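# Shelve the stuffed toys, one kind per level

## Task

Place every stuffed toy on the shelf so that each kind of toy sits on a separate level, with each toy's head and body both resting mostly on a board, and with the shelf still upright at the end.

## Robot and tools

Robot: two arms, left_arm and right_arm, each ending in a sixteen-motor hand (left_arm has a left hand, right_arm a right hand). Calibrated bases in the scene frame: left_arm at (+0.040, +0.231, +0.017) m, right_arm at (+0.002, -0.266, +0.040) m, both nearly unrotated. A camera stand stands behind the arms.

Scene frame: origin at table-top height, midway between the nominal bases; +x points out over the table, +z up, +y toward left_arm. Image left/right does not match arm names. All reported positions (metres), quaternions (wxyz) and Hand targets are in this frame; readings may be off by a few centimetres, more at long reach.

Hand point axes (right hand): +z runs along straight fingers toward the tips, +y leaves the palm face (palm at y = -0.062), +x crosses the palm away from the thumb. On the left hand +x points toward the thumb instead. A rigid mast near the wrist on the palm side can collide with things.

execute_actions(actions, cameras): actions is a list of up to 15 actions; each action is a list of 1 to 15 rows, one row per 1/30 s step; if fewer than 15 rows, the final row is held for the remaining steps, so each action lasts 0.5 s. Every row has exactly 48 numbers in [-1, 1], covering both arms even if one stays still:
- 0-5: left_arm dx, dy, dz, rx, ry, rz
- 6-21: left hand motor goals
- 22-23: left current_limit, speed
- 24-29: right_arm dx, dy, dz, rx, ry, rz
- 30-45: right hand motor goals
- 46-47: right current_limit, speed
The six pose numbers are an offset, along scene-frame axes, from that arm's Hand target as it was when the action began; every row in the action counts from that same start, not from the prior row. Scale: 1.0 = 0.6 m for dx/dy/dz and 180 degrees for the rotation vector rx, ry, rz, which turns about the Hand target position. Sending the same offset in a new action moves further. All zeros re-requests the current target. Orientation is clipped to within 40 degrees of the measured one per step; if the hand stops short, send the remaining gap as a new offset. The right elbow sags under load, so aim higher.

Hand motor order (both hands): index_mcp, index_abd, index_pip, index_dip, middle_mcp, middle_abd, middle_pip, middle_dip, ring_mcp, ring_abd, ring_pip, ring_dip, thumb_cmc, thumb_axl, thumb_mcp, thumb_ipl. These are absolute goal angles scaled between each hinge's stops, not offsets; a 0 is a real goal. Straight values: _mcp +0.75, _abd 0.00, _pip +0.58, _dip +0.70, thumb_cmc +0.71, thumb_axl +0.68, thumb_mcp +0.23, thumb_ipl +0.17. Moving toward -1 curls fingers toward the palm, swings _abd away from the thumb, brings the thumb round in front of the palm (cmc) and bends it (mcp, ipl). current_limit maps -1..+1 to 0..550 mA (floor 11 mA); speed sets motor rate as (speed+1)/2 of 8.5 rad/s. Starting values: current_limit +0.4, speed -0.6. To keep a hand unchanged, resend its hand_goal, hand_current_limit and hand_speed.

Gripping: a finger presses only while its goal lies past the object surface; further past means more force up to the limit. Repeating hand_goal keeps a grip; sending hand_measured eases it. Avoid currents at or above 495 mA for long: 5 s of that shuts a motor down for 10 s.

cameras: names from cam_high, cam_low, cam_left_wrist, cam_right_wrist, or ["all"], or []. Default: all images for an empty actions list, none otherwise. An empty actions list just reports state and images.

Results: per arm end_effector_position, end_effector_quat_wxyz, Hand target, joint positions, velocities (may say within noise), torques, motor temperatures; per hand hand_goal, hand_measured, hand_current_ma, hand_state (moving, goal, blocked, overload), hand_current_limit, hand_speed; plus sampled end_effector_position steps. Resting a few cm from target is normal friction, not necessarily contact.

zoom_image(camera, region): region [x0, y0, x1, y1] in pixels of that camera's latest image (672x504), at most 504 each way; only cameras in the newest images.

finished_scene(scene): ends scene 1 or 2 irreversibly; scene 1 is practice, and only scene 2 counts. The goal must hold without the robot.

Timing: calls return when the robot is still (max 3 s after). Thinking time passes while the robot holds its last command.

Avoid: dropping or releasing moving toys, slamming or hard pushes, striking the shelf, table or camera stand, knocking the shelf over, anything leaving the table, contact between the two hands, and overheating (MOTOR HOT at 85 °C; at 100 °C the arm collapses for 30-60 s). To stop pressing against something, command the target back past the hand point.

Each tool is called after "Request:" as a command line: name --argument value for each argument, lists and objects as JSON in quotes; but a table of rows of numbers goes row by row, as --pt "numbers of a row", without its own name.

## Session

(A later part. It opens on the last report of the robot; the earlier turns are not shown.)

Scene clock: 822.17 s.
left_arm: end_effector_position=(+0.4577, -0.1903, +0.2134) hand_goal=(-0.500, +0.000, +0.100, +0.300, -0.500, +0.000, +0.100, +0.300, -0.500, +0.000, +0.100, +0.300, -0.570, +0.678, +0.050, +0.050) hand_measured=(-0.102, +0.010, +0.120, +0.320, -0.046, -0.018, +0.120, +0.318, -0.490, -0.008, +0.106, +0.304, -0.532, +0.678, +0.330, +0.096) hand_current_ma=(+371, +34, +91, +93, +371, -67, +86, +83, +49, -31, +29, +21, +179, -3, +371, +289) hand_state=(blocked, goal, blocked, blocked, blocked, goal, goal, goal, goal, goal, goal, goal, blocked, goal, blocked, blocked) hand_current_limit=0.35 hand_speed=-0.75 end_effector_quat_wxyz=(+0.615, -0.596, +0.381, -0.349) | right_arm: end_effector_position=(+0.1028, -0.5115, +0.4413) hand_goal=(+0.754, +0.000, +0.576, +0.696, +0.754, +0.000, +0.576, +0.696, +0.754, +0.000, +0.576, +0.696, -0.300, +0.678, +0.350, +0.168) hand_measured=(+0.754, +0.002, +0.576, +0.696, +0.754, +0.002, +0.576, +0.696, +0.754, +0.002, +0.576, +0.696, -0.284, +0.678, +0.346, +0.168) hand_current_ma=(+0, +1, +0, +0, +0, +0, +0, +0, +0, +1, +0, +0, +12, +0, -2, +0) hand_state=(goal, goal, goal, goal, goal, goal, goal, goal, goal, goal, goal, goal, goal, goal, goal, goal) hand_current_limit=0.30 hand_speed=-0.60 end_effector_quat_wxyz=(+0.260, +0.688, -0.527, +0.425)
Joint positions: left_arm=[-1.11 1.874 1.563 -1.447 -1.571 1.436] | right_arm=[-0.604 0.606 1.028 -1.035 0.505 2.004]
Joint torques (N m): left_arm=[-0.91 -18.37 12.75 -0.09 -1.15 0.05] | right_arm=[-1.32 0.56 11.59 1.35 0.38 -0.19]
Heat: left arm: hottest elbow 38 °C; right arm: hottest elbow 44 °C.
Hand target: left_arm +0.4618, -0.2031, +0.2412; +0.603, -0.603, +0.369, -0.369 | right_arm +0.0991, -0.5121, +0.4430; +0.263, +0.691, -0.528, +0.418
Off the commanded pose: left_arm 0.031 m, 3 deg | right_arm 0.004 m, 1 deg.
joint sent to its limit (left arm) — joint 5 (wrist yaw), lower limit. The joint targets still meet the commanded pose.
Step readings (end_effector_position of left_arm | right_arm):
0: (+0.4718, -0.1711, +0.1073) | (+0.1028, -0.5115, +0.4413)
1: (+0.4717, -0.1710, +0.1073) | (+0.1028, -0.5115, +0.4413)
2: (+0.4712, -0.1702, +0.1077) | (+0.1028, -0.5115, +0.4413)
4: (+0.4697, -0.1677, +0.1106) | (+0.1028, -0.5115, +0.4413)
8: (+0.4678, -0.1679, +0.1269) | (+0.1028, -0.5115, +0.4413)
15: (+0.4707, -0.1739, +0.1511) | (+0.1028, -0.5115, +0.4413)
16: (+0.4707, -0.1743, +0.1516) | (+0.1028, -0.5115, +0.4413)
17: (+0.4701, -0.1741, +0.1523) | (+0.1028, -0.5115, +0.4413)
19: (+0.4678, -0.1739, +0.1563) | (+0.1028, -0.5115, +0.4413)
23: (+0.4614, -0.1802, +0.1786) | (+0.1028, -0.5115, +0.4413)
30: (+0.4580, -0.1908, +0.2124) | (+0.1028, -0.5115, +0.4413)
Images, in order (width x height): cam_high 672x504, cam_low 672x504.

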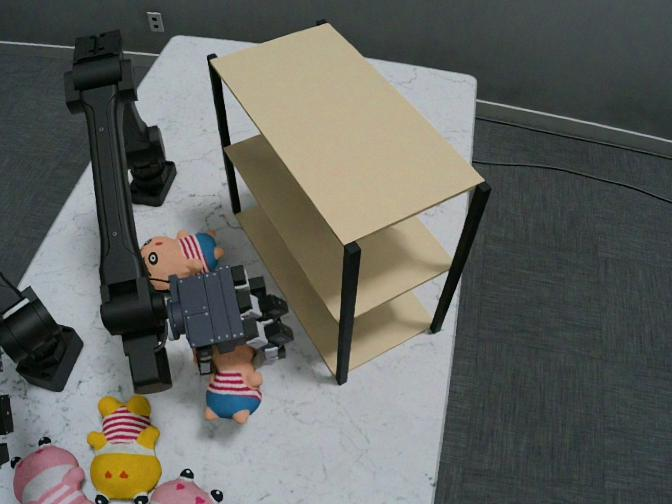

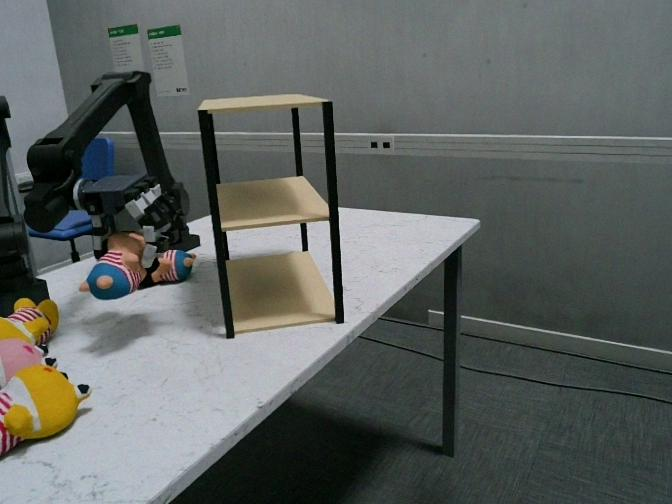

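Request:
execute_actions --actions '[[[0,0,0.15,0,0,0,-0.5,0,0.10,0.30,-0.5,0,0.10,0.30,-0.5,0,0.10,0.30,-0.57,0.678,0.05,0.05,0.35,-0.75,0,0,0,0,0,0,0.754,0,0.576,0.696,0.754,0,0.576,0.696,0.754,0,0.576,0.696,-0.3,0.678,0.35,0.168,0.3,-0.6]],[[0,0,0.15,0,0,0,-0.5,0,0.10,0.30,-0.5,0,0.10,0.30,-0.5,0,0.10,0.30,-0.57,0.678,0.05,0.05,0.35,-0.75,0,0,0,0,0,0,0.754,0,0.576,0.696,0.754,0,0.576,0.696,0.754,0,0.576,0.696,-0.3,0.678,0.35,0.168,0.3,-0.6]],[[0,0,0.15,0,0,0,-0.5,0,0.10,0.30,-0.5,0,0.10,0.30,-0.5,0,0.10,0.30,-0.57,0.678,0.05,0.05,0.35,-0.75,0,0,0,0,0,0,0.754,0,0.576,0.696,0.754,0,0.576,0.696,0.754,0,0.576,0.696,-0.3,0.678,0.35,0.168,0.3,-0.6]],[[0,0,0.15,0,0,0,-0.5,0,0.10,0.30,-0.5,0,0.10,0.30,-0.5,0,0.10,0.30,-0.57,0.678,0.05,0.05,0.35,-0.75,0,0,0,0,0,0,0.754,0,0.576,0.696,0.754,0,0.576,0.696,0.754,0,0.576,0.696,-0.3,0.678,0.35,0.168,0.3,-0.6]]]' --cameras '["cam_high","cam_low"]'

Scene clock: 862.57 s.
left_arm: end_effector_position=(+0.4666, -0.2072, +0.5799) hand_goal=(-0.500, +0.000, +0.100, +0.300, -0.500, +0.000, +0.100, +0.300, -0.500, +0.000, +0.100, +0.300, -0.570, +0.678, +0.050, +0.050) hand_measured=(-0.104, +0.010, +0.120, +0.320, -0.050, -0.018, +0.120, +0.318, -0.490, -0.008, +0.106, +0.304, -0.532, +0.678, +0.330, +0.096) hand_current_ma=(+371, +35, +91, +93, +371, -69, +87, +83, +48, -31, +29, +20, +179, -3, +371, +289) hand_state=(blocked, goal, blocked, blocked, blocked, goal, goal, goal, goal, goal, goal, goal, blocked, goal, blocked, blocked) hand_current_limit=0.35 hand_speed=-0.75 end_effector_quat_wxyz=(+0.592, -0.618, +0.343, -0.387) | right_arm: end_effector_position=(+0.1028, -0.5115, +0.4413) hand_goal=(+0.754, +0.000, +0.576, +0.696, +0.754, +0.000, +0.576, +0.696, +0.754, +0.000, +0.576, +0.696, -0.300, +0.678, +0.350, +0.168) hand_measured=(+0.754, +0.002, +0.576, +0.696, +0.754, +0.002, +0.576, +0.696, +0.754, +0.002, +0.576, +0.696, -0.284, +0.678, +0.346, +0.168) hand_current_ma=(+0, +1, +0, +0, +0, +0, +0, +0, +0, +1, +0, +0, +12, +0, -2, +0) hand_state=(goal, goal, goal, goal, goal, goal, goal, goal, goal, goal, goal, goal, goal, goal, goal, goal) hand_current_limit=0.30 hand_speed=-0.60 end_effector_quat_wxyz=(+0.260, +0.688, -0.527, +0.425)
Joint positions: left_arm=[-1.11 1.964 2.687 -1.692 -1.57 2.101] | right_arm=[-0.604 0.606 1.028 -1.035 0.505 2.004]
Joint torques (N m): left_arm=[-0.97 -17.67 12.05 0.73 -1.05 0.01] | right_arm=[-1.26 0.56 11.58 1.35 0.38 -0.19]
Heat: left arm: hottest elbow 42 °C; right arm: hottest elbow 44 °C.
Hand target: left_arm +0.4618, -0.2031, +0.6011; +0.603, -0.603, +0.369, -0.369 | right_arm +0.0991, -0.5121, +0.4430; +0.263, +0.691, -0.528, +0.418
Off the commanded pose: left_arm 0.022 m, 4 deg | right_arm 0.004 m, 1 deg.
joint sent to its limit (left arm) — joint 4 (wrist pitch), lower limit; joint 5 (wrist yaw), lower limit; joint 6 (wrist roll), upper limit. The joint targets are off in orientation, not in position.
Step readings (end_effector_position of left_arm | right_arm):
0: (+0.4577, -0.1903, +0.2134) | (+0.1028, -0.5115, +0.4413)
1: (+0.4577, -0.1902, +0.2135) | (+0.1028, -0.5115, +0.4413)
2: (+0.4573, -0.1895, +0.2146) | (+0.1028, -0.5115, +0.4413)
4: (+0.4570, -0.1893, +0.2220) | (+0.1028, -0.5115, +0.4413)
8: (+0.4581, -0.1913, +0.2560) | (+0.1028, -0.5115, +0.4413)
15: (+0.4594, -0.1935, +0.3064) | (+0.1028, -0.5115, +0.4413)
16: (+0.4595, -0.1939, +0.3083) | (+0.1028, -0.5115, +0.4413)
17: (+0.4593, -0.1935, +0.3108) | (+0.1028, -0.5115, +0.4413)
19: (+0.4586, -0.1926, +0.3209) | (+0.1028, -0.5115, +0.4413)
23: (+0.4612, -0.1973, +0.3576) | (+0.1028, -0.5115, +0.4413)
30: (+0.4616, -0.1979, +0.3922) | (+0.1028, -0.5115, +0.4413)
31: (+0.4615, -0.1976, +0.3934) | (+0.1028, -0.5115, +0.4413)
32: (+0.4611, -0.1972, +0.3959) | (+0.1028, -0.5115, +0.4413)
34: (+0.4611, -0.1976, +0.4097) | (+0.1028, -0.5115, +0.4413)
38: (+0.4615, -0.1980, +0.4561) | (+0.1028, -0.5115, +0.4413)
45: (+0.4595, -0.1937, +0.5013) | (+0.1028, -0.5115, +0.4413)
46: (+0.4593, -0.1934, +0.5038) | (+0.1028, -0.5115, +0.4413)
47: (+0.4596, -0.1940, +0.5071) | (+0.1028, -0.5115, +0.4413)
49: (+0.4619, -0.1985, +0.5204) | (+0.1028, -0.5115, +0.4413)
53: (+0.4629, -0.2005, +0.5544) | (+0.1028, -0.5115, +0.4413)
60: (+0.4588, -0.1925, +0.5969) | (+0.1028, -0.5115, +0.4413)
Images, in order (width x height): cam_high 672x504, cam_low 672x504.

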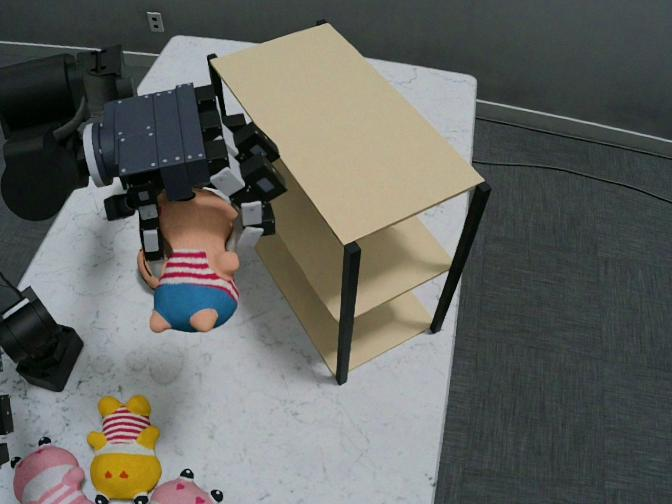

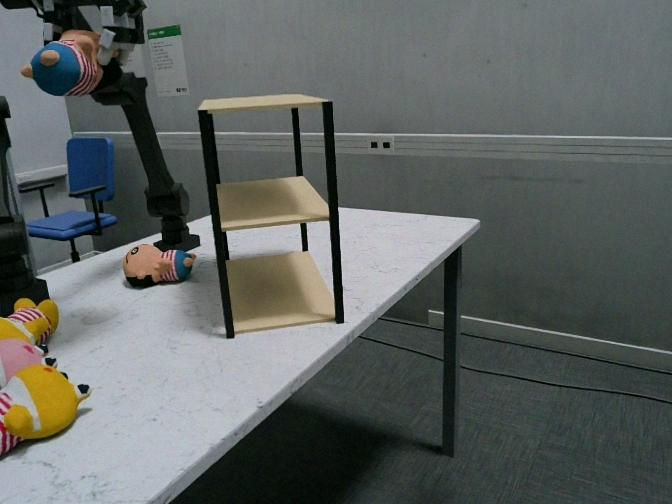

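Request:
execute_actions --actions '[[[0.03,0.07,0.05,0,0,0.025,-0.5,0,0.10,0.30,-0.5,0,0.10,0.30,-0.5,0,0.10,0.30,-0.57,0.678,0.05,0.05,0.35,-0.75,0,0,0,0,0,0,0.754,0,0.576,0.696,0.754,0,0.576,0.696,0.754,0,0.576,0.696,-0.3,0.678,0.35,0.168,0.3,-0.6]],[[0.037,0.06,0.04,0,0,0.025,-0.5,0,0.10,0.30,-0.5,0,0.10,0.30,-0.5,0,0.10,0.30,-0.57,0.678,0.05,0.05,0.35,-0.75,0,0,0,0,0,0,0.754,0,0.576,0.696,0.754,0,0.576,0.696,0.754,0,0.576,0.696,-0.3,0.678,0.35,0.168,0.3,-0.6]]]' --cameras '["cam_high","cam_low"]'

Scene clock: 901.60 s.
left_arm: end_effector_position=(+0.5057, -0.1323, +0.6348) hand_goal=(-0.500, +0.000, +0.100, +0.300, -0.500, +0.000, +0.100, +0.300, -0.500, +0.000, +0.100, +0.300, -0.570, +0.678, +0.050, +0.050) hand_measured=(-0.106, +0.010, +0.120, +0.320, -0.050, -0.018, +0.120, +0.318, -0.492, -0.008, +0.106, +0.304, -0.532, +0.678, +0.330, +0.096) hand_current_ma=(+371, +35, +91, +93, +371, -71, +88, +83, +41, -31, +29, +20, +179, -3, +371, +290) hand_state=(blocked, goal, blocked, blocked, blocked, goal, goal, goal, goal, goal, goal, goal, blocked, goal, blocked, blocked) hand_current_limit=0.35 hand_speed=-0.75 end_effector_quat_wxyz=(-0.586, +0.661, -0.253, +0.396) | right_arm: end_effector_position=(+0.1028, -0.5115, +0.4413) hand_goal=(+0.754, +0.000, +0.576, +0.696, +0.754, +0.000, +0.576, +0.696, +0.754, +0.000, +0.576, +0.696, -0.300, +0.678, +0.350, +0.168) hand_measured=(+0.754, +0.002, +0.576, +0.696, +0.754, +0.002, +0.576, +0.696, +0.754, +0.002, +0.576, +0.696, -0.284, +0.678, +0.346, +0.168) hand_current_ma=(+0, +1, +0, +0, +0, +0, +0, +0, +0, +1, +0, +0, +12, +0, -2, +0) hand_state=(goal, goal, goal, goal, goal, goal, goal, goal, goal, goal, goal, goal, goal, goal, goal, goal) hand_current_limit=0.30 hand_speed=-0.60 end_effector_quat_wxyz=(+0.260, +0.688, -0.527, +0.425)
Joint positions: left_arm=[-0.985 1.964 2.846 -1.692 -1.57 2.102] | right_arm=[-0.604 0.606 1.028 -1.035 0.505 2.004]
Joint torques (N m): left_arm=[-0.56 -16.62 10.95 0.83 -0.95 -0.08] | right_arm=[-1.2 0.56 11.58 1.35 0.38 -0.19]
Heat: left arm: hottest elbow 40 °C; right arm: hottest elbow 44 °C.
Hand target: left_arm +0.5020, -0.1251, +0.6551; -0.630, +0.630, -0.321, +0.321 | right_arm +0.0991, -0.5121, +0.4430; +0.263, +0.691, -0.528, +0.418
Off the commanded pose: left_arm 0.022 m, 13 deg | right_arm 0.004 m, 1 deg.
joint sent to its limit (left arm) — joint 4 (wrist pitch), lower limit; joint 5 (wrist yaw), lower limit; joint 6 (wrist roll), upper limit. The joint targets are off in position and orientation.
Step readings (end_effector_position of left_arm | right_arm):
0: (+0.4665, -0.2071, +0.5799) | (+0.1028, -0.5115, +0.4413)
1: (+0.4665, -0.2071, +0.5799) | (+0.1028, -0.5115, +0.4413)
2: (+0.4667, -0.2070, +0.5799) | (+0.1028, -0.5115, +0.4413)
4: (+0.4681, -0.2054, +0.5804) | (+0.1028, -0.5115, +0.4413)
8: (+0.4774, -0.1948, +0.5835) | (+0.1028, -0.5115, +0.4413)
15: (+0.4889, -0.1796, +0.5899) | (+0.1028, -0.5115, +0.4413)
16: (+0.4889, -0.1791, +0.5908) | (+0.1028, -0.5115, +0.4413)
17: (+0.4897, -0.1775, +0.5923) | (+0.1028, -0.5115, +0.4413)
19: (+0.4912, -0.1739, +0.5963) | (+0.1028, -0.5115, +0.4413)
23: (+0.4994, -0.1575, +0.6090) | (+0.1028, -0.5115, +0.4413)
30: (+0.5079, -0.1353, +0.6270) | (+0.1028, -0.5115, +0.4413)
Images, in order (width x height): cam_high 672x504, cam_low 672x504.

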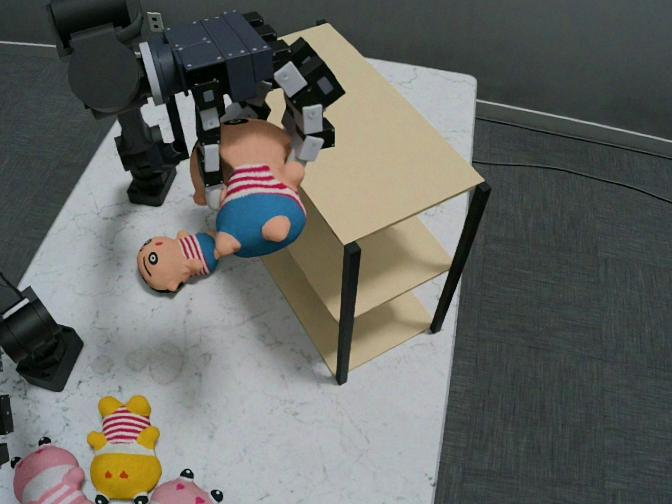

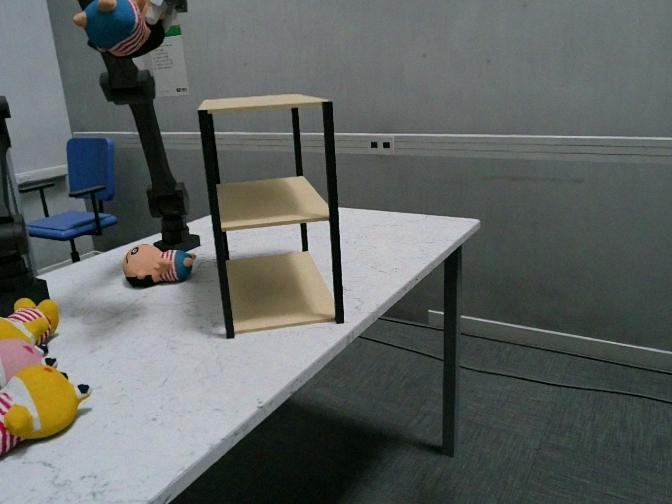

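Request:
execute_actions --actions '[[[0.067,0.098,-0.03,0,0,0.039,-0.5,0,0.10,0.30,-0.5,0,0.10,0.30,-0.5,0,0.10,0.30,-0.57,0.678,0.05,0.05,0.35,-0.75,0,0,0,0,0,0,0.754,0,0.576,0.696,0.754,0,0.576,0.696,0.754,0,0.576,0.696,-0.3,0.678,0.35,0.168,0.3,-0.6]],[[0.057,0.1025,-0.02,0,0,0.033,-0.5,0,0.10,0.30,-0.5,0,0.10,0.30,-0.5,0,0.10,0.30,-0.57,0.678,0.05,0.05,0.35,-0.75,0,0,0,0,0,0,0.754,0,0.576,0.696,0.754,0,0.576,0.696,0.754,0,0.576,0.696,-0.3,0.678,0.35,0.168,0.3,-0.6]]]' --cameras '["cam_high","cam_low"]'

Scene clock: 909.60 s.
left_arm: end_effector_position=(+0.5917, -0.0111, +0.6042) hand_goal=(-0.500, +0.000, +0.100, +0.300, -0.500, +0.000, +0.100, +0.300, -0.500, +0.000, +0.100, +0.300, -0.570, +0.678, +0.050, +0.050) hand_measured=(-0.108, +0.010, +0.120, +0.320, -0.052, -0.018, +0.120, +0.318, -0.494, -0.008, +0.106, +0.304, -0.532, +0.678, +0.330, +0.096) hand_current_ma=(+371, +35, +92, +93, +371, -72, +90, +83, +31, -31, +29, +20, +179, -3, +371, +290) hand_state=(blocked, goal, blocked, blocked, blocked, goal, blocked, goal, goal, goal, goal, goal, blocked, goal, blocked, blocked) hand_current_limit=0.35 hand_speed=-0.75 end_effector_quat_wxyz=(+0.645, -0.679, +0.198, -0.289) | right_arm: end_effector_position=(+0.1028, -0.5115, +0.4413) hand_goal=(+0.754, +0.000, +0.576, +0.696, +0.754, +0.000, +0.576, +0.696, +0.754, +0.000, +0.576, +0.696, -0.300, +0.678, +0.350, +0.168) hand_measured=(+0.754, +0.002, +0.576, +0.696, +0.754, +0.002, +0.576, +0.696, +0.754, +0.002, +0.576, +0.696, -0.284, +0.678, +0.346, +0.168) hand_current_ma=(+0, +1, +0, +0, +0, +0, +0, +0, +0, +1, +0, +0, +12, +0, -2, +0) hand_state=(goal, goal, goal, goal, goal, goal, goal, goal, goal, goal, goal, goal, goal, goal, goal, goal) hand_current_limit=0.30 hand_speed=-0.60 end_effector_quat_wxyz=(+0.260, +0.688, -0.527, +0.425)
Joint positions: left_arm=[-0.73 1.961 2.752 -1.693 -1.57 2.103] | right_arm=[-0.604 0.606 1.028 -1.035 0.505 2.004]
Joint torques (N m): left_arm=[-1.32 -20.25 6.9 0.8 -1 -0.05] | right_arm=[-1.26 0.56 11.59 1.35 0.38 -0.19]
Heat: left arm: hottest elbow 40 °C; right arm: hottest elbow 44 °C.
Hand target: left_arm +0.5764, -0.0049, +0.6251; +0.662, -0.662, +0.248, -0.247 | right_arm +0.0991, -0.5121, +0.4430; +0.263, +0.691, -0.528, +0.418
Off the commanded pose: left_arm 0.027 m, 8 deg | right_arm 0.004 m, 1 deg.
joint sent to its limit (left arm) — joint 4 (wrist pitch), lower limit; joint 5 (wrist yaw), lower limit; joint 6 (wrist roll), upper limit. The joint targets are off in orientation, not in position.
Step readings (end_effector_position of left_arm | right_arm):
0: (+0.5057, -0.1323, +0.6348) | (+0.1028, -0.5115, +0.4413)
1: (+0.5057, -0.1323, +0.6348) | (+0.1028, -0.5115, +0.4413)
2: (+0.5075, -0.1300, +0.6348) | (+0.1028, -0.5115, +0.4413)
4: (+0.5116, -0.1250, +0.6342) | (+0.1028, -0.5115, +0.4413)
8: (+0.5347, -0.0973, +0.6278) | (+0.1028, -0.5115, +0.4413)
15: (+0.5547, -0.0699, +0.6217) | (+0.1028, -0.5115, +0.4413)
16: (+0.5547, -0.0702, +0.6214) | (+0.1028, -0.5115, +0.4413)
17: (+0.5558, -0.0688, +0.6206) | (+0.1028, -0.5115, +0.4413)
19: (+0.5585, -0.0657, +0.6178) | (+0.1028, -0.5115, +0.4413)
23: (+0.5753, -0.0410, +0.6098) | (+0.1028, -0.5115, +0.4413)
30: (+0.5917, -0.0105, +0.6050) | (+0.1028, -0.5115, +0.4413)
Images, in order (width x height): cam_high 672x504, cam_low 672x504.

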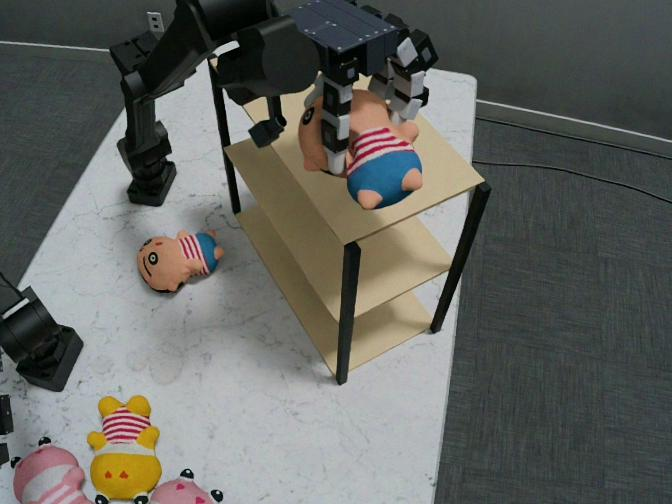

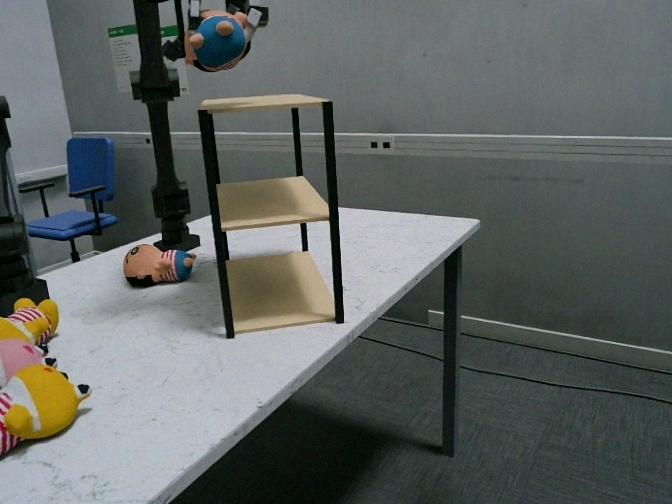

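Request:
execute_actions --actions '[[[0.05,0.067,-0.02,0,0,0.02,-0.5,0,0.10,0.30,-0.5,0,0.10,0.30,-0.5,0,0.10,0.30,-0.57,0.678,0.05,0.05,0.35,-0.75,0,0,0,0,0,0,0.754,0,0.576,0.696,0.754,0,0.576,0.696,0.754,0,0.576,0.696,-0.3,0.678,0.35,0.168,0.3,-0.6]],[[0,0,-0.04,0,0,0,-0.5,0,0.10,0.30,-0.5,0,0.10,0.30,-0.5,0,0.10,0.30,-0.57,0.678,0.05,0.05,0.35,-0.75,0,0,0,0,0,0,0.754,0,0.576,0.696,0.754,0,0.576,0.696,0.754,0,0.576,0.696,-0.3,0.678,0.35,0.168,0.3,-0.6]]]' --cameras '["cam_high","cam_low"]'

Scene clock: 925.90 s.
left_arm: end_effector_position=(+0.6169, +0.0307, +0.5737) hand_goal=(-0.500, +0.000, +0.100, +0.300, -0.500, +0.000, +0.100, +0.300, -0.500, +0.000, +0.100, +0.300, -0.570, +0.678, +0.050, +0.050) hand_measured=(-0.108, +0.010, +0.120, +0.320, -0.052, -0.018, +0.120, +0.318, -0.494, -0.008, +0.106, +0.304, -0.532, +0.678, +0.330, +0.096) hand_current_ma=(+371, +35, +92, +93, +371, -72, +90, +83, +31, -31, +29, +20, +179, -3, +371, +290) hand_state=(blocked, goal, blocked, blocked, blocked, goal, blocked, goal, goal, goal, goal, goal, blocked, goal, blocked, blocked) hand_current_limit=0.35 hand_speed=-0.75 end_effector_quat_wxyz=(+0.668, -0.678, +0.200, -0.232) | right_arm: end_effector_position=(+0.1028, -0.5115, +0.4413) hand_goal=(+0.754, +0.000, +0.576, +0.696, +0.754, +0.000, +0.576, +0.696, +0.754, +0.000, +0.576, +0.696, -0.300, +0.678, +0.350, +0.168) hand_measured=(+0.754, +0.002, +0.576, +0.696, +0.754, +0.002, +0.576, +0.696, +0.754, +0.002, +0.576, +0.696, -0.284, +0.678, +0.346, +0.168) hand_current_ma=(+0, +1, +0, +0, +0, +0, +0, +0, +0, +1, +0, +0, +12, +0, -2, +0) hand_state=(goal, goal, goal, goal, goal, goal, goal, goal, goal, goal, goal, goal, goal, goal, goal, goal) hand_current_limit=0.30 hand_speed=-0.60 end_effector_quat_wxyz=(+0.260, +0.688, -0.527, +0.425)
Joint positions: left_arm=[-0.647 1.956 2.657 -1.693 -1.571 2.103] | right_arm=[-0.604 0.606 1.028 -1.035 0.505 2.004]
Joint torques (N m): left_arm=[-0.97 -19.78 7.21 0.73 -1.04 -0.01] | right_arm=[-1.26 0.62 11.59 1.36 0.38 -0.19]
Heat: left arm: hottest elbow 39 °C; right arm: hottest elbow 44 °C.
Hand target: left_arm +0.6063, +0.0354, +0.5892; +0.670, -0.670, +0.227, -0.226 | right_arm +0.0991, -0.5121, +0.4430; +0.263, +0.691, -0.528, +0.418
Off the commanded pose: left_arm 0.019 m, 3 deg | right_arm 0.004 m, 1 deg.
joint sent to its limit (left arm) — joint 4 (wrist pitch), lower limit; joint 5 (wrist yaw), lower limit; joint 6 (wrist roll), upper limit. The joint targets are off in orientation, not in position.
Step readings (end_effector_position of left_arm | right_arm):
0: (+0.5917, -0.0111, +0.6042) | (+0.1028, -0.5115, +0.4413)
1: (+0.5917, -0.0111, +0.6042) | (+0.1028, -0.5115, +0.4413)
2: (+0.5919, -0.0107, +0.6042) | (+0.1028, -0.5115, +0.4413)
4: (+0.5933, -0.0075, +0.6042) | (+0.1028, -0.5115, +0.4413)
8: (+0.6012, +0.0118, +0.6042) | (+0.1028, -0.5115, +0.4413)
15: (+0.6099, +0.0356, +0.6042) | (+0.1028, -0.5115, +0.4413)
16: (+0.6099, +0.0356, +0.6042) | (+0.1028, -0.5115, +0.4413)
17: (+0.6102, +0.0354, +0.6033) | (+0.1028, -0.5115, +0.4413)
19: (+0.6108, +0.0350, +0.5983) | (+0.1028, -0.5115, +0.4413)
23: (+0.6151, +0.0320, +0.5813) | (+0.1028, -0.5115, +0.4413)
30: (+0.6169, +0.0307, +0.5737) | (+0.1028, -0.5115, +0.4413)
Images, in order (width x height): cam_high 672x504, cam_low 672x504.

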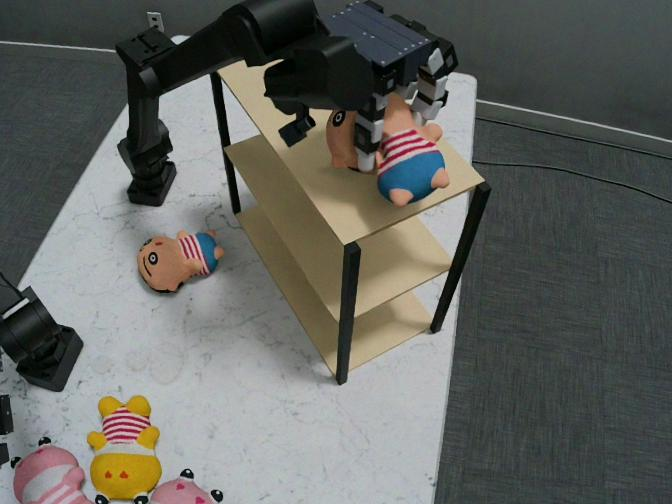

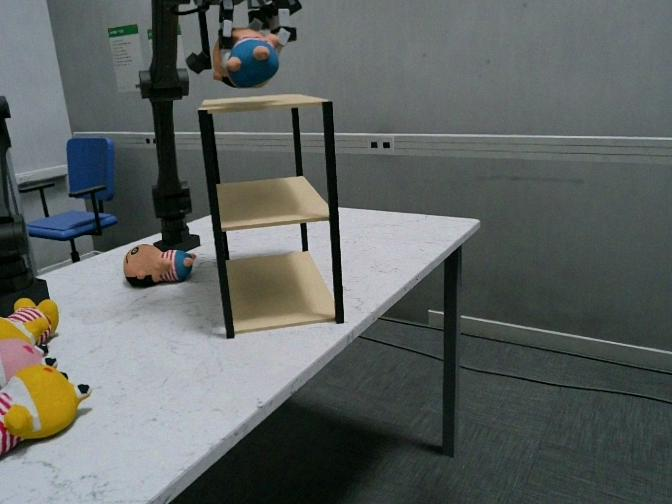

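Request:
execute_actions --actions '[[[-0.01,0.0,-0.04,0,0,0,-0.5,0,0.10,0.30,-0.5,0,0.10,0.30,-0.5,0,0.10,0.30,-0.57,0.678,0.05,0.05,0.35,-0.75,0,0,0,0,0,0,0.754,0,0.576,0.696,0.754,0,0.576,0.696,0.754,0,0.576,0.696,-0.3,0.678,0.35,0.168,0.3,-0.6]],[[0,0,-0.025,0,0,0,-0.5,0,0.10,0.30,-0.5,0,0.10,0.30,-0.5,0,0.10,0.30,-0.57,0.678,0.05,0.05,0.35,-0.75,0,0,0,0,0,0,0.754,0,0.576,0.696,0.754,0,0.576,0.696,0.754,0,0.576,0.696,-0.3,0.678,0.35,0.168,0.3,-0.6]]]' --cameras '["cam_high","cam_low"]'

Request:
zoom_image --camera "cam_low" --region '[140, 0, 380, 160]'

Scene clock: 932.93 s.
left_arm: end_effector_position=(+0.6101, +0.0345, +0.5358) hand_goal=(-0.500, +0.000, +0.100, +0.300, -0.500, +0.000, +0.100, +0.300, -0.500, +0.000, +0.100, +0.300, -0.570, +0.678, +0.050, +0.050) hand_measured=(-0.108, +0.010, +0.120, +0.320, -0.052, -0.018, +0.120, +0.318, -0.494, -0.008, +0.106, +0.304, -0.532, +0.678, +0.330, +0.096) hand_current_ma=(+371, +35, +92, +93, +371, -72, +93, +83, +31, -31, +29, +20, +179, -3, +371, +290) hand_state=(blocked, goal, blocked, blocked, blocked, goal, blocked, goal, goal, goal, goal, goal, blocked, goal, blocked, blocked) hand_current_limit=0.35 hand_speed=-0.75 end_effector_quat_wxyz=(+0.673, -0.672, +0.229, -0.206) | right_arm: end_effector_position=(+0.1028, -0.5115, +0.4413) hand_goal=(+0.754, +0.000, +0.576, +0.696, +0.754, +0.000, +0.576, +0.696, +0.754, +0.000, +0.576, +0.696, -0.300, +0.678, +0.350, +0.168) hand_measured=(+0.754, +0.002, +0.576, +0.696, +0.754, +0.002, +0.576, +0.696, +0.754, +0.002, +0.576, +0.696, -0.284, +0.678, +0.346, +0.168) hand_current_ma=(+0, +1, +0, +0, +0, +0, +0, +0, +0, +1, +0, +0, +12, +0, -2, +0) hand_state=(goal, goal, goal, goal, goal, goal, goal, goal, goal, goal, goal, goal, goal, goal, goal, goal) hand_current_limit=0.30 hand_speed=-0.60 end_effector_quat_wxyz=(+0.260, +0.688, -0.527, +0.425)
Joint positions: left_arm=[-0.647 1.882 2.442 -1.693 -1.562 2.041] | right_arm=[-0.604 0.606 1.028 -1.035 0.505 2.004]
Joint torques (N m): left_arm=[-1.32 -19.55 7.43 0.98 -1.07 -0.05] | right_arm=[-1.26 0.56 11.58 1.33 0.38 -0.19]
Heat: left arm: hottest elbow 39 °C; right arm: hottest elbow 44 °C.
Hand target: left_arm +0.6004, +0.0353, +0.5501; +0.670, -0.670, +0.227, -0.227 | right_arm +0.0991, -0.5121, +0.4430; +0.263, +0.691, -0.528, +0.418
Off the commanded pose: left_arm 0.017 m, 2 deg | right_arm 0.004 m, 1 deg.
Step readings (end_effector_position of left_arm | right_arm):
0: (+0.6169, +0.0307, +0.5737) | (+0.1028, -0.5115, +0.4413)
1: (+0.6170, +0.0306, +0.5733) | (+0.1028, -0.5115, +0.4413)
2: (+0.6166, +0.0309, +0.5720) | (+0.1028, -0.5115, +0.4413)
4: (+0.6154, +0.0313, +0.5653) | (+0.1028, -0.5115, +0.4413)
8: (+0.6157, +0.0306, +0.5509) | (+0.1028, -0.5115, +0.4413)
15: (+0.6160, +0.0303, +0.5417) | (+0.1028, -0.5115, +0.4413)
16: (+0.6156, +0.0306, +0.5420) | (+0.1028, -0.5115, +0.4413)
17: (+0.6148, +0.0311, +0.5418) | (+0.1028, -0.5115, +0.4413)
19: (+0.6126, +0.0328, +0.5402) | (+0.1028, -0.5115, +0.4413)
23: (+0.6100, +0.0346, +0.5377) | (+0.1028, -0.5115, +0.4413)
30: (+0.6099, +0.0346, +0.5359) | (+0.1028, -0.5115, +0.4413)
Images, in order (width x height): cam_high 672x504, cam_low 672x504.

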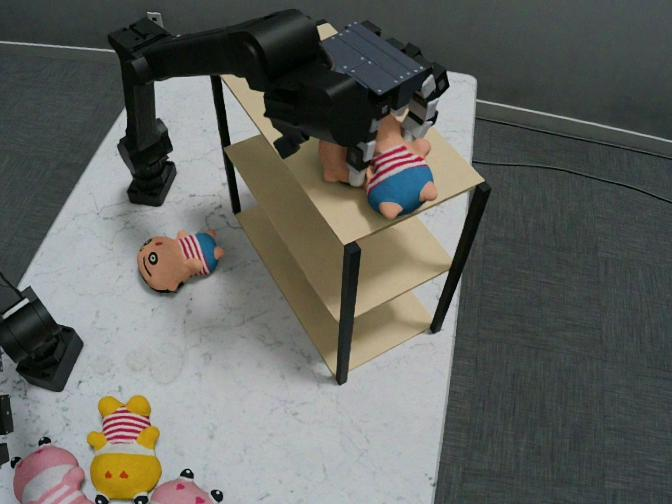

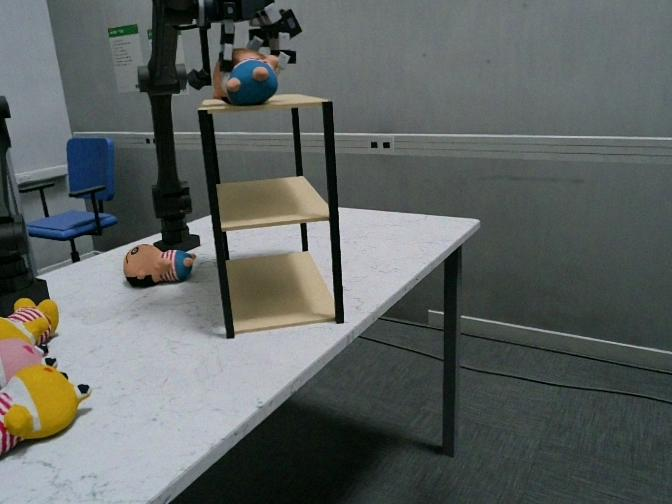

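Scaled by 2.100 from the camera's 672x504 image, which has a finer 960x720 frame.

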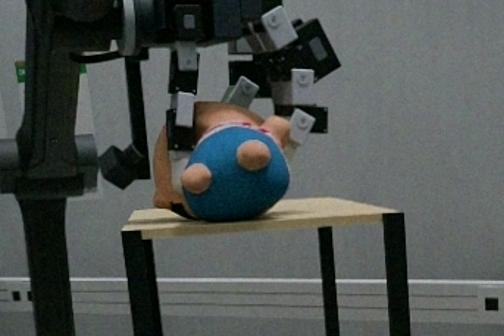

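Request:
execute_actions --actions '[[[0.0,0.02,0.035,0,0,0,-0.5,0,0.10,0.30,-0.5,0,0.10,0.30,-0.5,0,0.10,0.30,-0.57,0.678,0.05,0.05,0.35,-0.75,0,0,0,0,0,0,0.754,0,0.576,0.696,0.754,0,0.576,0.696,0.754,0,0.576,0.696,-0.3,0.678,0.35,0.168,0.3,-0.6]],[[0.02,0.04,0.0,0,0,0,-0.5,0,0.10,0.30,-0.5,0,0.10,0.30,-0.5,0,0.10,0.30,-0.57,0.678,0.05,0.05,0.35,-0.75,0,0,0,0,0,0,0.754,0,0.576,0.696,0.754,0,0.576,0.696,0.754,0,0.576,0.696,-0.3,0.678,0.35,0.168,0.3,-0.6]],[[0,0,-0.035,0,0,0,-0.5,0,0.10,0.30,-0.5,0,0.10,0.30,-0.5,0,0.10,0.30,-0.57,0.678,0.05,0.05,0.35,-0.75,0,0,0,0,0,0,0.754,0,0.576,0.696,0.754,0,0.576,0.696,0.754,0,0.576,0.696,-0.3,0.678,0.35,0.168,0.3,-0.6]]]' --cameras '["cam_high","cam_low"]'

Request:
zoom_image --camera "cam_low" --region '[140, 0, 380, 160]'

Request:
zoom_image --camera "cam_high" --region '[240, 20, 500, 260]'

Scene clock: 951.80 s.
left_arm: end_effector_position=(+0.6192, +0.0651, +0.5364) hand_goal=(-0.500, +0.000, +0.100, +0.300, -0.500, +0.000, +0.100, +0.300, -0.500, +0.000, +0.100, +0.300, -0.570, +0.678, +0.050, +0.050) hand_measured=(-0.108, +0.010, +0.120, +0.320, -0.052, -0.018, +0.122, +0.318, -0.494, -0.008, +0.106, +0.304, -0.532, +0.678, +0.330, +0.096) hand_current_ma=(+371, +36, +92, +93, +371, -73, +94, +83, +31, -31, +29, +17, +180, -3, +371, +290) hand_state=(blocked, goal, blocked, blocked, blocked, goal, blocked, goal, goal, goal, goal, goal, blocked, goal, blocked, blocked) hand_current_limit=0.35 hand_speed=-0.75 end_effector_quat_wxyz=(+0.671, -0.683, +0.216, -0.189) | right_arm: end_effector_position=(+0.1028, -0.5115, +0.4413) hand_goal=(+0.754, +0.000, +0.576, +0.696, +0.754, +0.000, +0.576, +0.696, +0.754, +0.000, +0.576, +0.696, -0.300, +0.678, +0.350, +0.168) hand_measured=(+0.754, +0.002, +0.576, +0.696, +0.754, +0.002, +0.576, +0.696, +0.754, +0.002, +0.576, +0.696, -0.284, +0.678, +0.346, +0.168) hand_current_ma=(+0, +1, +0, +0, +0, +0, +0, +0, +0, +1, +0, +0, +12, +0, -2, +0) hand_state=(goal, goal, goal, goal, goal, goal, goal, goal, goal, goal, goal, goal, goal, goal, goal, goal) hand_current_limit=0.30 hand_speed=-0.60 end_effector_quat_wxyz=(+0.260, +0.688, -0.527, +0.425)
Joint positions: left_arm=[-0.59 1.864 2.42 -1.634 -1.54 2.096] | right_arm=[-0.604 0.606 1.028 -1.035 0.505 2.004]
Joint torques (N m): left_arm=[-0.5 -19.37 7.6 1.24 -0.91 0.03] | right_arm=[-1.32 0.62 11.6 1.33 0.38 -0.19]
Heat: left arm: hottest elbow 38 °C; right arm: hottest elbow 44 °C.
Hand target: left_arm +0.6124, +0.0713, +0.5500; +0.670, -0.670, +0.227, -0.226 | right_arm +0.0991, -0.5121, +0.4430; +0.263, +0.691, -0.528, +0.418
Off the commanded pose: left_arm 0.017 m, 5 deg | right_arm 0.004 m, 1 deg.
Step readings (end_effector_position of left_arm | right_arm):
0: (+0.6101, +0.0345, +0.5358) | (+0.1028, -0.5115, +0.4413)
1: (+0.6101, +0.0345, +0.5358) | (+0.1028, -0.5115, +0.4413)
2: (+0.6101, +0.0345, +0.5358) | (+0.1028, -0.5115, +0.4413)
4: (+0.6097, +0.0348, +0.5357) | (+0.1028, -0.5115, +0.4413)
8: (+0.6085, +0.0357, +0.5373) | (+0.1028, -0.5115, +0.4413)
15: (+0.6070, +0.0367, +0.5395) | (+0.1028, -0.5115, +0.4413)
16: (+0.6069, +0.0367, +0.5394) | (+0.1028, -0.5115, +0.4413)
17: (+0.6073, +0.0380, +0.5395) | (+0.1028, -0.5115, +0.4413)
19: (+0.6079, +0.0401, +0.5399) | (+0.1028, -0.5115, +0.4413)
23: (+0.6112, +0.0531, +0.5435) | (+0.1028, -0.5115, +0.4413)
30: (+0.6144, +0.0687, +0.5497) | (+0.1028, -0.5115, +0.4413)
31: (+0.6143, +0.0687, +0.5502) | (+0.1028, -0.5115, +0.4413)
32: (+0.6143, +0.0686, +0.5501) | (+0.1028, -0.5115, +0.4413)
34: (+0.6149, +0.0679, +0.5482) | (+0.1028, -0.5115, +0.4413)
38: (+0.6176, +0.0661, +0.5388) | (+0.1028, -0.5115, +0.4413)
45: (+0.6189, +0.0653, +0.5357) | (+0.1028, -0.5115, +0.4413)
Images, in order (width x height): cam_high 672x504, cam_low 672x504.

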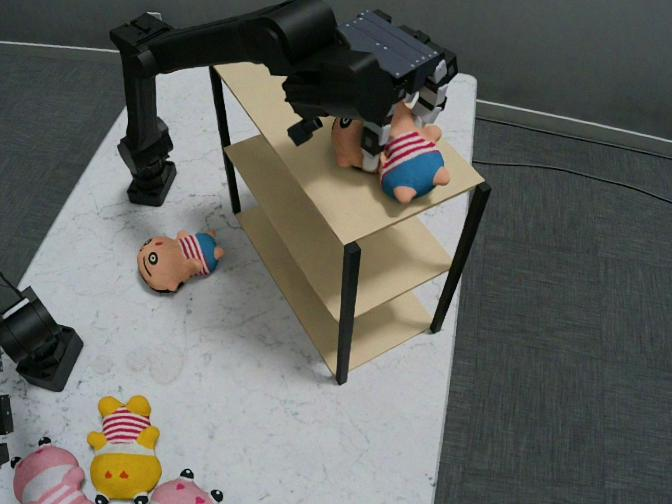

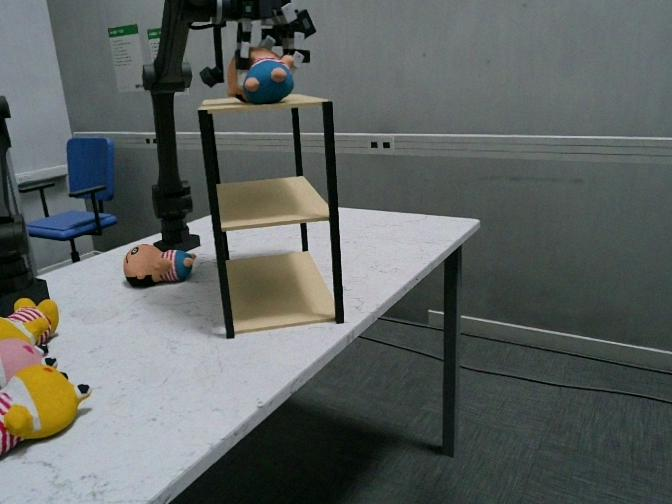

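Scaled by 2.100 from the camera's 672x504 image, which has a finer 960x720 frame.

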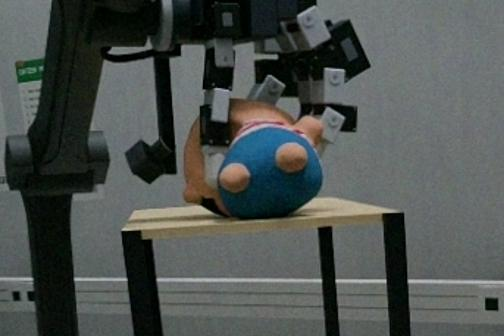

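Scaled by 1.938 from the camera's 672x504 image, which has a finer 960x720 frame.

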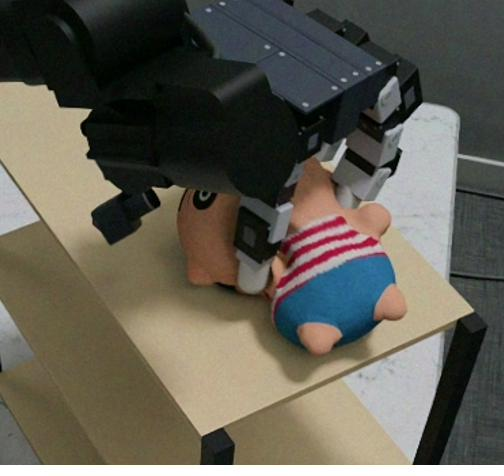

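Request:
execute_actions --actions '[[[0.0,0.0,-0.015,0,0,0,-0.5,0,0.10,0.30,-0.5,0,0.10,0.30,-0.5,0,0.10,0.30,-0.57,0.678,0.05,0.05,0.35,-0.75,0,0,0,0,0,0,0.754,0,0.576,0.696,0.754,0,0.576,0.696,0.754,0,0.576,0.696,-0.3,0.678,0.35,0.168,0.3,-0.6]],[[0.0,0.0,-0.01,0,0,0,-0.35,0,0.10,0.30,-0.35,0,0.10,0.30,-0.35,0,0.10,0.30,-0.57,0.678,0.15,0.05,0.3,-0.75,0,0,0,0,0,0,0.754,0,0.576,0.696,0.754,0,0.576,0.696,0.754,0,0.576,0.696,-0.3,0.678,0.35,0.168,0.3,-0.6]]]' --cameras '["cam_low"]'

Request:
zoom_image --camera "cam_low" --region '[140, 0, 380, 160]'

Scene clock: 963.47 s.
left_arm: end_effector_position=(+0.6165, +0.0669, +0.5293) hand_goal=(-0.350, +0.000, +0.100, +0.300, -0.350, +0.000, +0.100, +0.300, -0.350, +0.000, +0.100, +0.300, -0.570, +0.678, +0.150, +0.050) hand_measured=(-0.108, +0.010, +0.122, +0.320, -0.052, -0.018, +0.126, +0.318, -0.372, -0.008, +0.098, +0.300, -0.532, +0.678, +0.330, +0.096) hand_current_ma=(+357, +36, +95, +93, +358, -73, +114, +83, -101, -33, -12, -3, +180, -3, +358, +290) hand_state=(blocked, goal, blocked, blocked, blocked, goal, blocked, goal, blocked, goal, goal, goal, blocked, goal, blocked, blocked) hand_current_limit=0.30 hand_speed=-0.75 end_effector_quat_wxyz=(+0.669, -0.686, +0.208, -0.197) | right_arm: end_effector_position=(+0.1028, -0.5115, +0.4413) hand_goal=(+0.754, +0.000, +0.576, +0.696, +0.754, +0.000, +0.576, +0.696, +0.754, +0.000, +0.576, +0.696, -0.300, +0.678, +0.350, +0.168) hand_measured=(+0.754, +0.002, +0.576, +0.696, +0.754, +0.002, +0.576, +0.696, +0.754, +0.002, +0.576, +0.696, -0.284, +0.678, +0.346, +0.168) hand_current_ma=(+0, +1, +0, +0, +0, +0, +0, +0, +0, +1, +0, +0, +12, +0, -2, +0) hand_state=(goal, goal, goal, goal, goal, goal, goal, goal, goal, goal, goal, goal, goal, goal, goal, goal) hand_current_limit=0.30 hand_speed=-0.60 end_effector_quat_wxyz=(+0.260, +0.688, -0.527, +0.425)
Joint positions: left_arm=[-0.59 1.816 2.323 -1.56 -1.54 2.097] | right_arm=[-0.604 0.606 1.028 -1.035 0.505 2.004]
Joint torques (N m): left_arm=[-0.38 -18.08 7.36 1.16 -0.87 0.07] | right_arm=[-1.26 0.56 11.6 1.35 0.38 -0.19]
Heat: left arm: hottest elbow 38 °C; right arm: hottest elbow 44 °C.
Hand target: left_arm +0.6123, +0.0713, +0.5353; +0.670, -0.670, +0.227, -0.227 | right_arm +0.0991, -0.5121, +0.4430; +0.263, +0.691, -0.528, +0.418
Off the commanded pose: left_arm 0.008 m, 4 deg | right_arm 0.004 m, 1 deg.
joint sent to its limit (left arm) — joint 6 (wrist roll), upper limit. The joint targets are off in orientation, not in position.
Step readings (end_effector_position of left_arm | right_arm):
0: (+0.6192, +0.0651, +0.5364) | (+0.1028, -0.5115, +0.4413)
1: (+0.6192, +0.0651, +0.5363) | (+0.1028, -0.5115, +0.4413)
2: (+0.6191, +0.0652, +0.5359) | (+0.1028, -0.5115, +0.4413)
4: (+0.6181, +0.0658, +0.5341) | (+0.1028, -0.5115, +0.4413)
8: (+0.6172, +0.0664, +0.5322) | (+0.1028, -0.5115, +0.4413)
15: (+0.6172, +0.0664, +0.5325) | (+0.1028, -0.5115, +0.4413)
16: (+0.6174, +0.0663, +0.5324) | (+0.1028, -0.5115, +0.4413)
17: (+0.6173, +0.0663, +0.5319) | (+0.1028, -0.5115, +0.4413)
19: (+0.6169, +0.0666, +0.5308) | (+0.1028, -0.5115, +0.4413)
23: (+0.6164, +0.0669, +0.5296) | (+0.1028, -0.5115, +0.4413)
30: (+0.6164, +0.0669, +0.5293) | (+0.1028, -0.5115, +0.4413)
Images, in order (width x height): cam_low 672x504.

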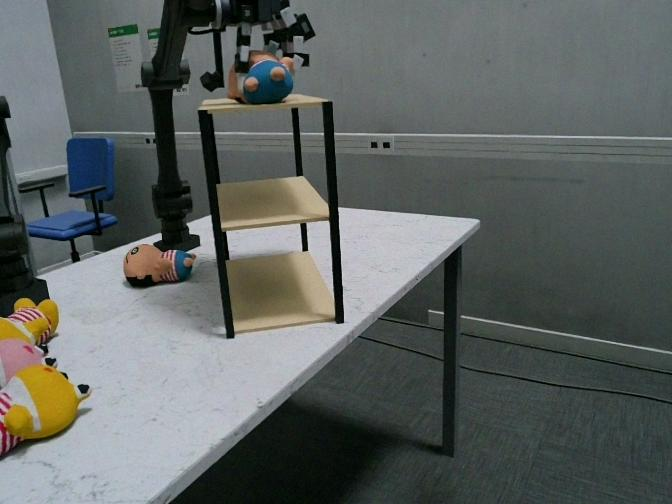

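Scaled by 2.100 from the camera's 672x504 image, which has a finer 960x720 frame.

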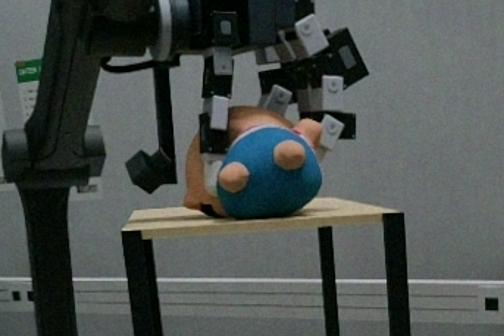

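Request:
execute_actions --actions '[[[0.0,0.0,0,0,0,0,-0.2,0,0.10,0.30,-0.2,0,0.10,0.30,-0.2,0,0.10,0.30,-0.57,0.678,0.25,0.1,0.2,-0.75,0,0,0,0,0,0,0.754,0,0.576,0.696,0.754,0,0.576,0.696,0.754,0,0.576,0.696,-0.3,0.678,0.35,0.168,0.3,-0.6]],[[0.0,0.0,0.0,0,0,0,-0.08,0,0.10,0.30,-0.05,0,0.10,0.30,-0.1,0,0.10,0.30,-0.57,0.678,0.33,0.1,0.2,-0.75,0,0,0,0,0,0,0.754,0,0.576,0.696,0.754,0,0.576,0.696,0.754,0,0.576,0.696,-0.3,0.678,0.35,0.168,0.3,-0.6]],[[0.0,0.0,0.0,0,0,0,0.05,0,0.10,0.35,0.05,0,0.10,0.35,0.05,0,0.10,0.35,-0.57,0.678,0.38,0.12,0.3,-0.75,0,0,0,0,0,0,0.754,0,0.576,0.696,0.754,0,0.576,0.696,0.754,0,0.576,0.696,-0.3,0.678,0.35,0.168,0.3,-0.6]],[[0.0,0.0,0.01,0,0,0,0.25,0,0.12,0.4,0.25,0,0.12,0.4,0.25,0,0.12,0.4,-0.57,0.678,0.449,0.168,0.3,-0.7,0,0,0,0,0,0,0.754,0,0.576,0.696,0.754,0,0.576,0.696,0.754,0,0.576,0.696,-0.3,0.678,0.35,0.168,0.3,-0.6]]]' --cameras '["cam_high","cam_low"]'

Request:
zoom_image --camera "cam_high" --region '[240, 20, 500, 260]'

Scene clock: 976.13 s.
left_arm: end_effector_position=(+0.6163, +0.0669, +0.5274) hand_goal=(+0.250, +0.000, +0.120, +0.400, +0.250, +0.000, +0.120, +0.400, +0.250, +0.000, +0.120, +0.400, -0.570, +0.678, +0.450, +0.168) hand_measured=(+0.230, +0.004, +0.116, +0.398, +0.230, -0.004, +0.120, +0.398, +0.234, -0.004, +0.116, +0.396, -0.568, +0.678, +0.446, +0.166) hand_current_ma=(-90, +12, -14, -10, -91, -13, -1, -10, -76, -11, -14, -13, +12, -3, -17, -12) hand_state=(goal, goal, goal, goal, goal, goal, goal, goal, goal, goal, goal, goal, goal, goal, goal, goal) hand_current_limit=0.30 hand_speed=-0.70 end_effector_quat_wxyz=(+0.670, -0.685, +0.211, -0.194) | right_arm: end_effector_position=(+0.1028, -0.5115, +0.4413) hand_goal=(+0.754, +0.000, +0.576, +0.696, +0.754, +0.000, +0.576, +0.696, +0.754, +0.000, +0.576, +0.696, -0.300, +0.678, +0.350, +0.168) hand_measured=(+0.754, +0.002, +0.576, +0.696, +0.754, +0.002, +0.576, +0.696, +0.754, +0.002, +0.576, +0.696, -0.284, +0.678, +0.346, +0.168) hand_current_ma=(+0, +1, +0, +0, +0, +0, +0, +0, +0, +1, +0, +0, +12, +0, -2, +0) hand_state=(goal, goal, goal, goal, goal, goal, goal, goal, goal, goal, goal, goal, goal, goal, goal, goal) hand_current_limit=0.30 hand_speed=-0.60 end_effector_quat_wxyz=(+0.260, +0.688, -0.527, +0.425)
Joint positions: left_arm=[-0.59 1.816 2.318 -1.562 -1.539 2.098] | right_arm=[-0.604 0.606 1.028 -1.035 0.505 2.004]
Joint torques (N m): left_arm=[-0.56 -17.26 10.56 0.58 -1.02 0.07] | right_arm=[-1.2 0.56 11.58 1.35 0.39 -0.19]
Heat: left arm: hottest elbow 37 °C; right arm: hottest elbow 44 °C.
Hand target: left_arm +0.6123, +0.0713, +0.5412; +0.670, -0.670, +0.227, -0.226 | right_arm +0.0991, -0.5121, +0.4430; +0.263, +0.691, -0.528, +0.418
Off the commanded pose: left_arm 0.015 m, 4 deg | right_arm 0.004 m, 1 deg.
joint sent to its limit (left arm) — joint 6 (wrist roll), upper limit. The joint targets are off in orientation, not in position.
Step readings (end_effector_position of left_arm | right_arm):
0: (+0.6165, +0.0669, +0.5291) | (+0.1028, -0.5115, +0.4413)
1: (+0.6165, +0.0669, +0.5291) | (+0.1028, -0.5115, +0.4413)
2: (+0.6165, +0.0669, +0.5291) | (+0.1028, -0.5115, +0.4413)
4: (+0.6165, +0.0669, +0.5291) | (+0.1028, -0.5115, +0.4413)
8: (+0.6165, +0.0669, +0.5291) | (+0.1028, -0.5115, +0.4413)
15: (+0.6165, +0.0669, +0.5291) | (+0.1028, -0.5115, +0.4413)
16: (+0.6165, +0.0669, +0.5291) | (+0.1028, -0.5115, +0.4413)
17: (+0.6165, +0.0669, +0.5291) | (+0.1028, -0.5115, +0.4413)
19: (+0.6165, +0.0669, +0.5291) | (+0.1028, -0.5115, +0.4413)
23: (+0.6166, +0.0668, +0.5292) | (+0.1028, -0.5115, +0.4413)
30: (+0.6166, +0.0668, +0.5292) | (+0.1028, -0.5115, +0.4413)
31: (+0.6166, +0.0668, +0.5292) | (+0.1028, -0.5115, +0.4413)
32: (+0.6166, +0.0668, +0.5292) | (+0.1028, -0.5115, +0.4413)
34: (+0.6167, +0.0667, +0.5288) | (+0.1028, -0.5115, +0.4413)
38: (+0.6168, +0.0666, +0.5277) | (+0.1028, -0.5115, +0.4413)
45: (+0.6168, +0.0666, +0.5277) | (+0.1028, -0.5115, +0.4413)
46: (+0.6168, +0.0666, +0.5277) | (+0.1028, -0.5115, +0.4413)
47: (+0.6168, +0.0666, +0.5277) | (+0.1028, -0.5115, +0.4413)
49: (+0.6168, +0.0666, +0.5276) | (+0.1028, -0.5115, +0.4413)
53: (+0.6166, +0.0667, +0.5275) | (+0.1028, -0.5115, +0.4413)
60: (+0.6163, +0.0669, +0.5274) | (+0.1028, -0.5115, +0.4413)
Images, in order (width x height): cam_high 672x504, cam_low 672x504.

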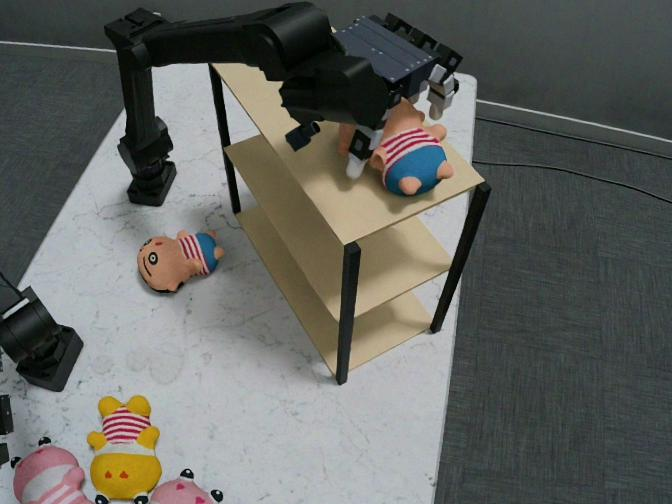

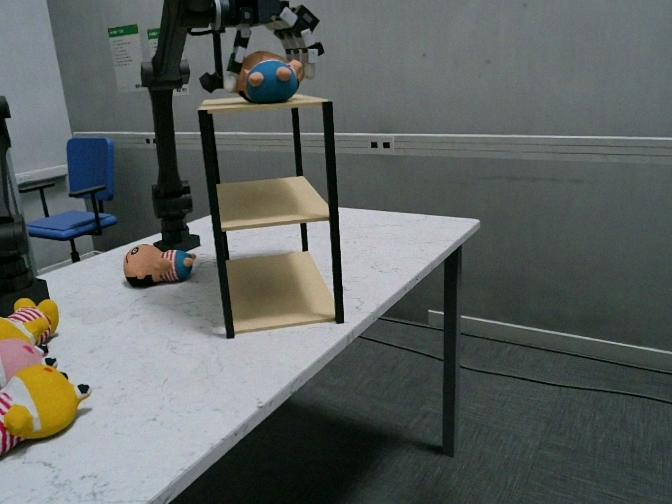

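Scaled by 1.938 from the camera's 672x504 image, which has a finer 960x720 frame.

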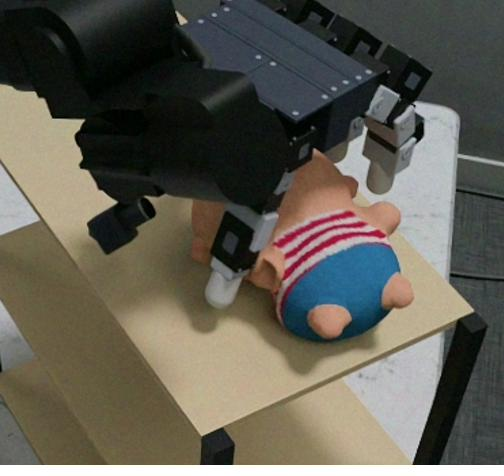

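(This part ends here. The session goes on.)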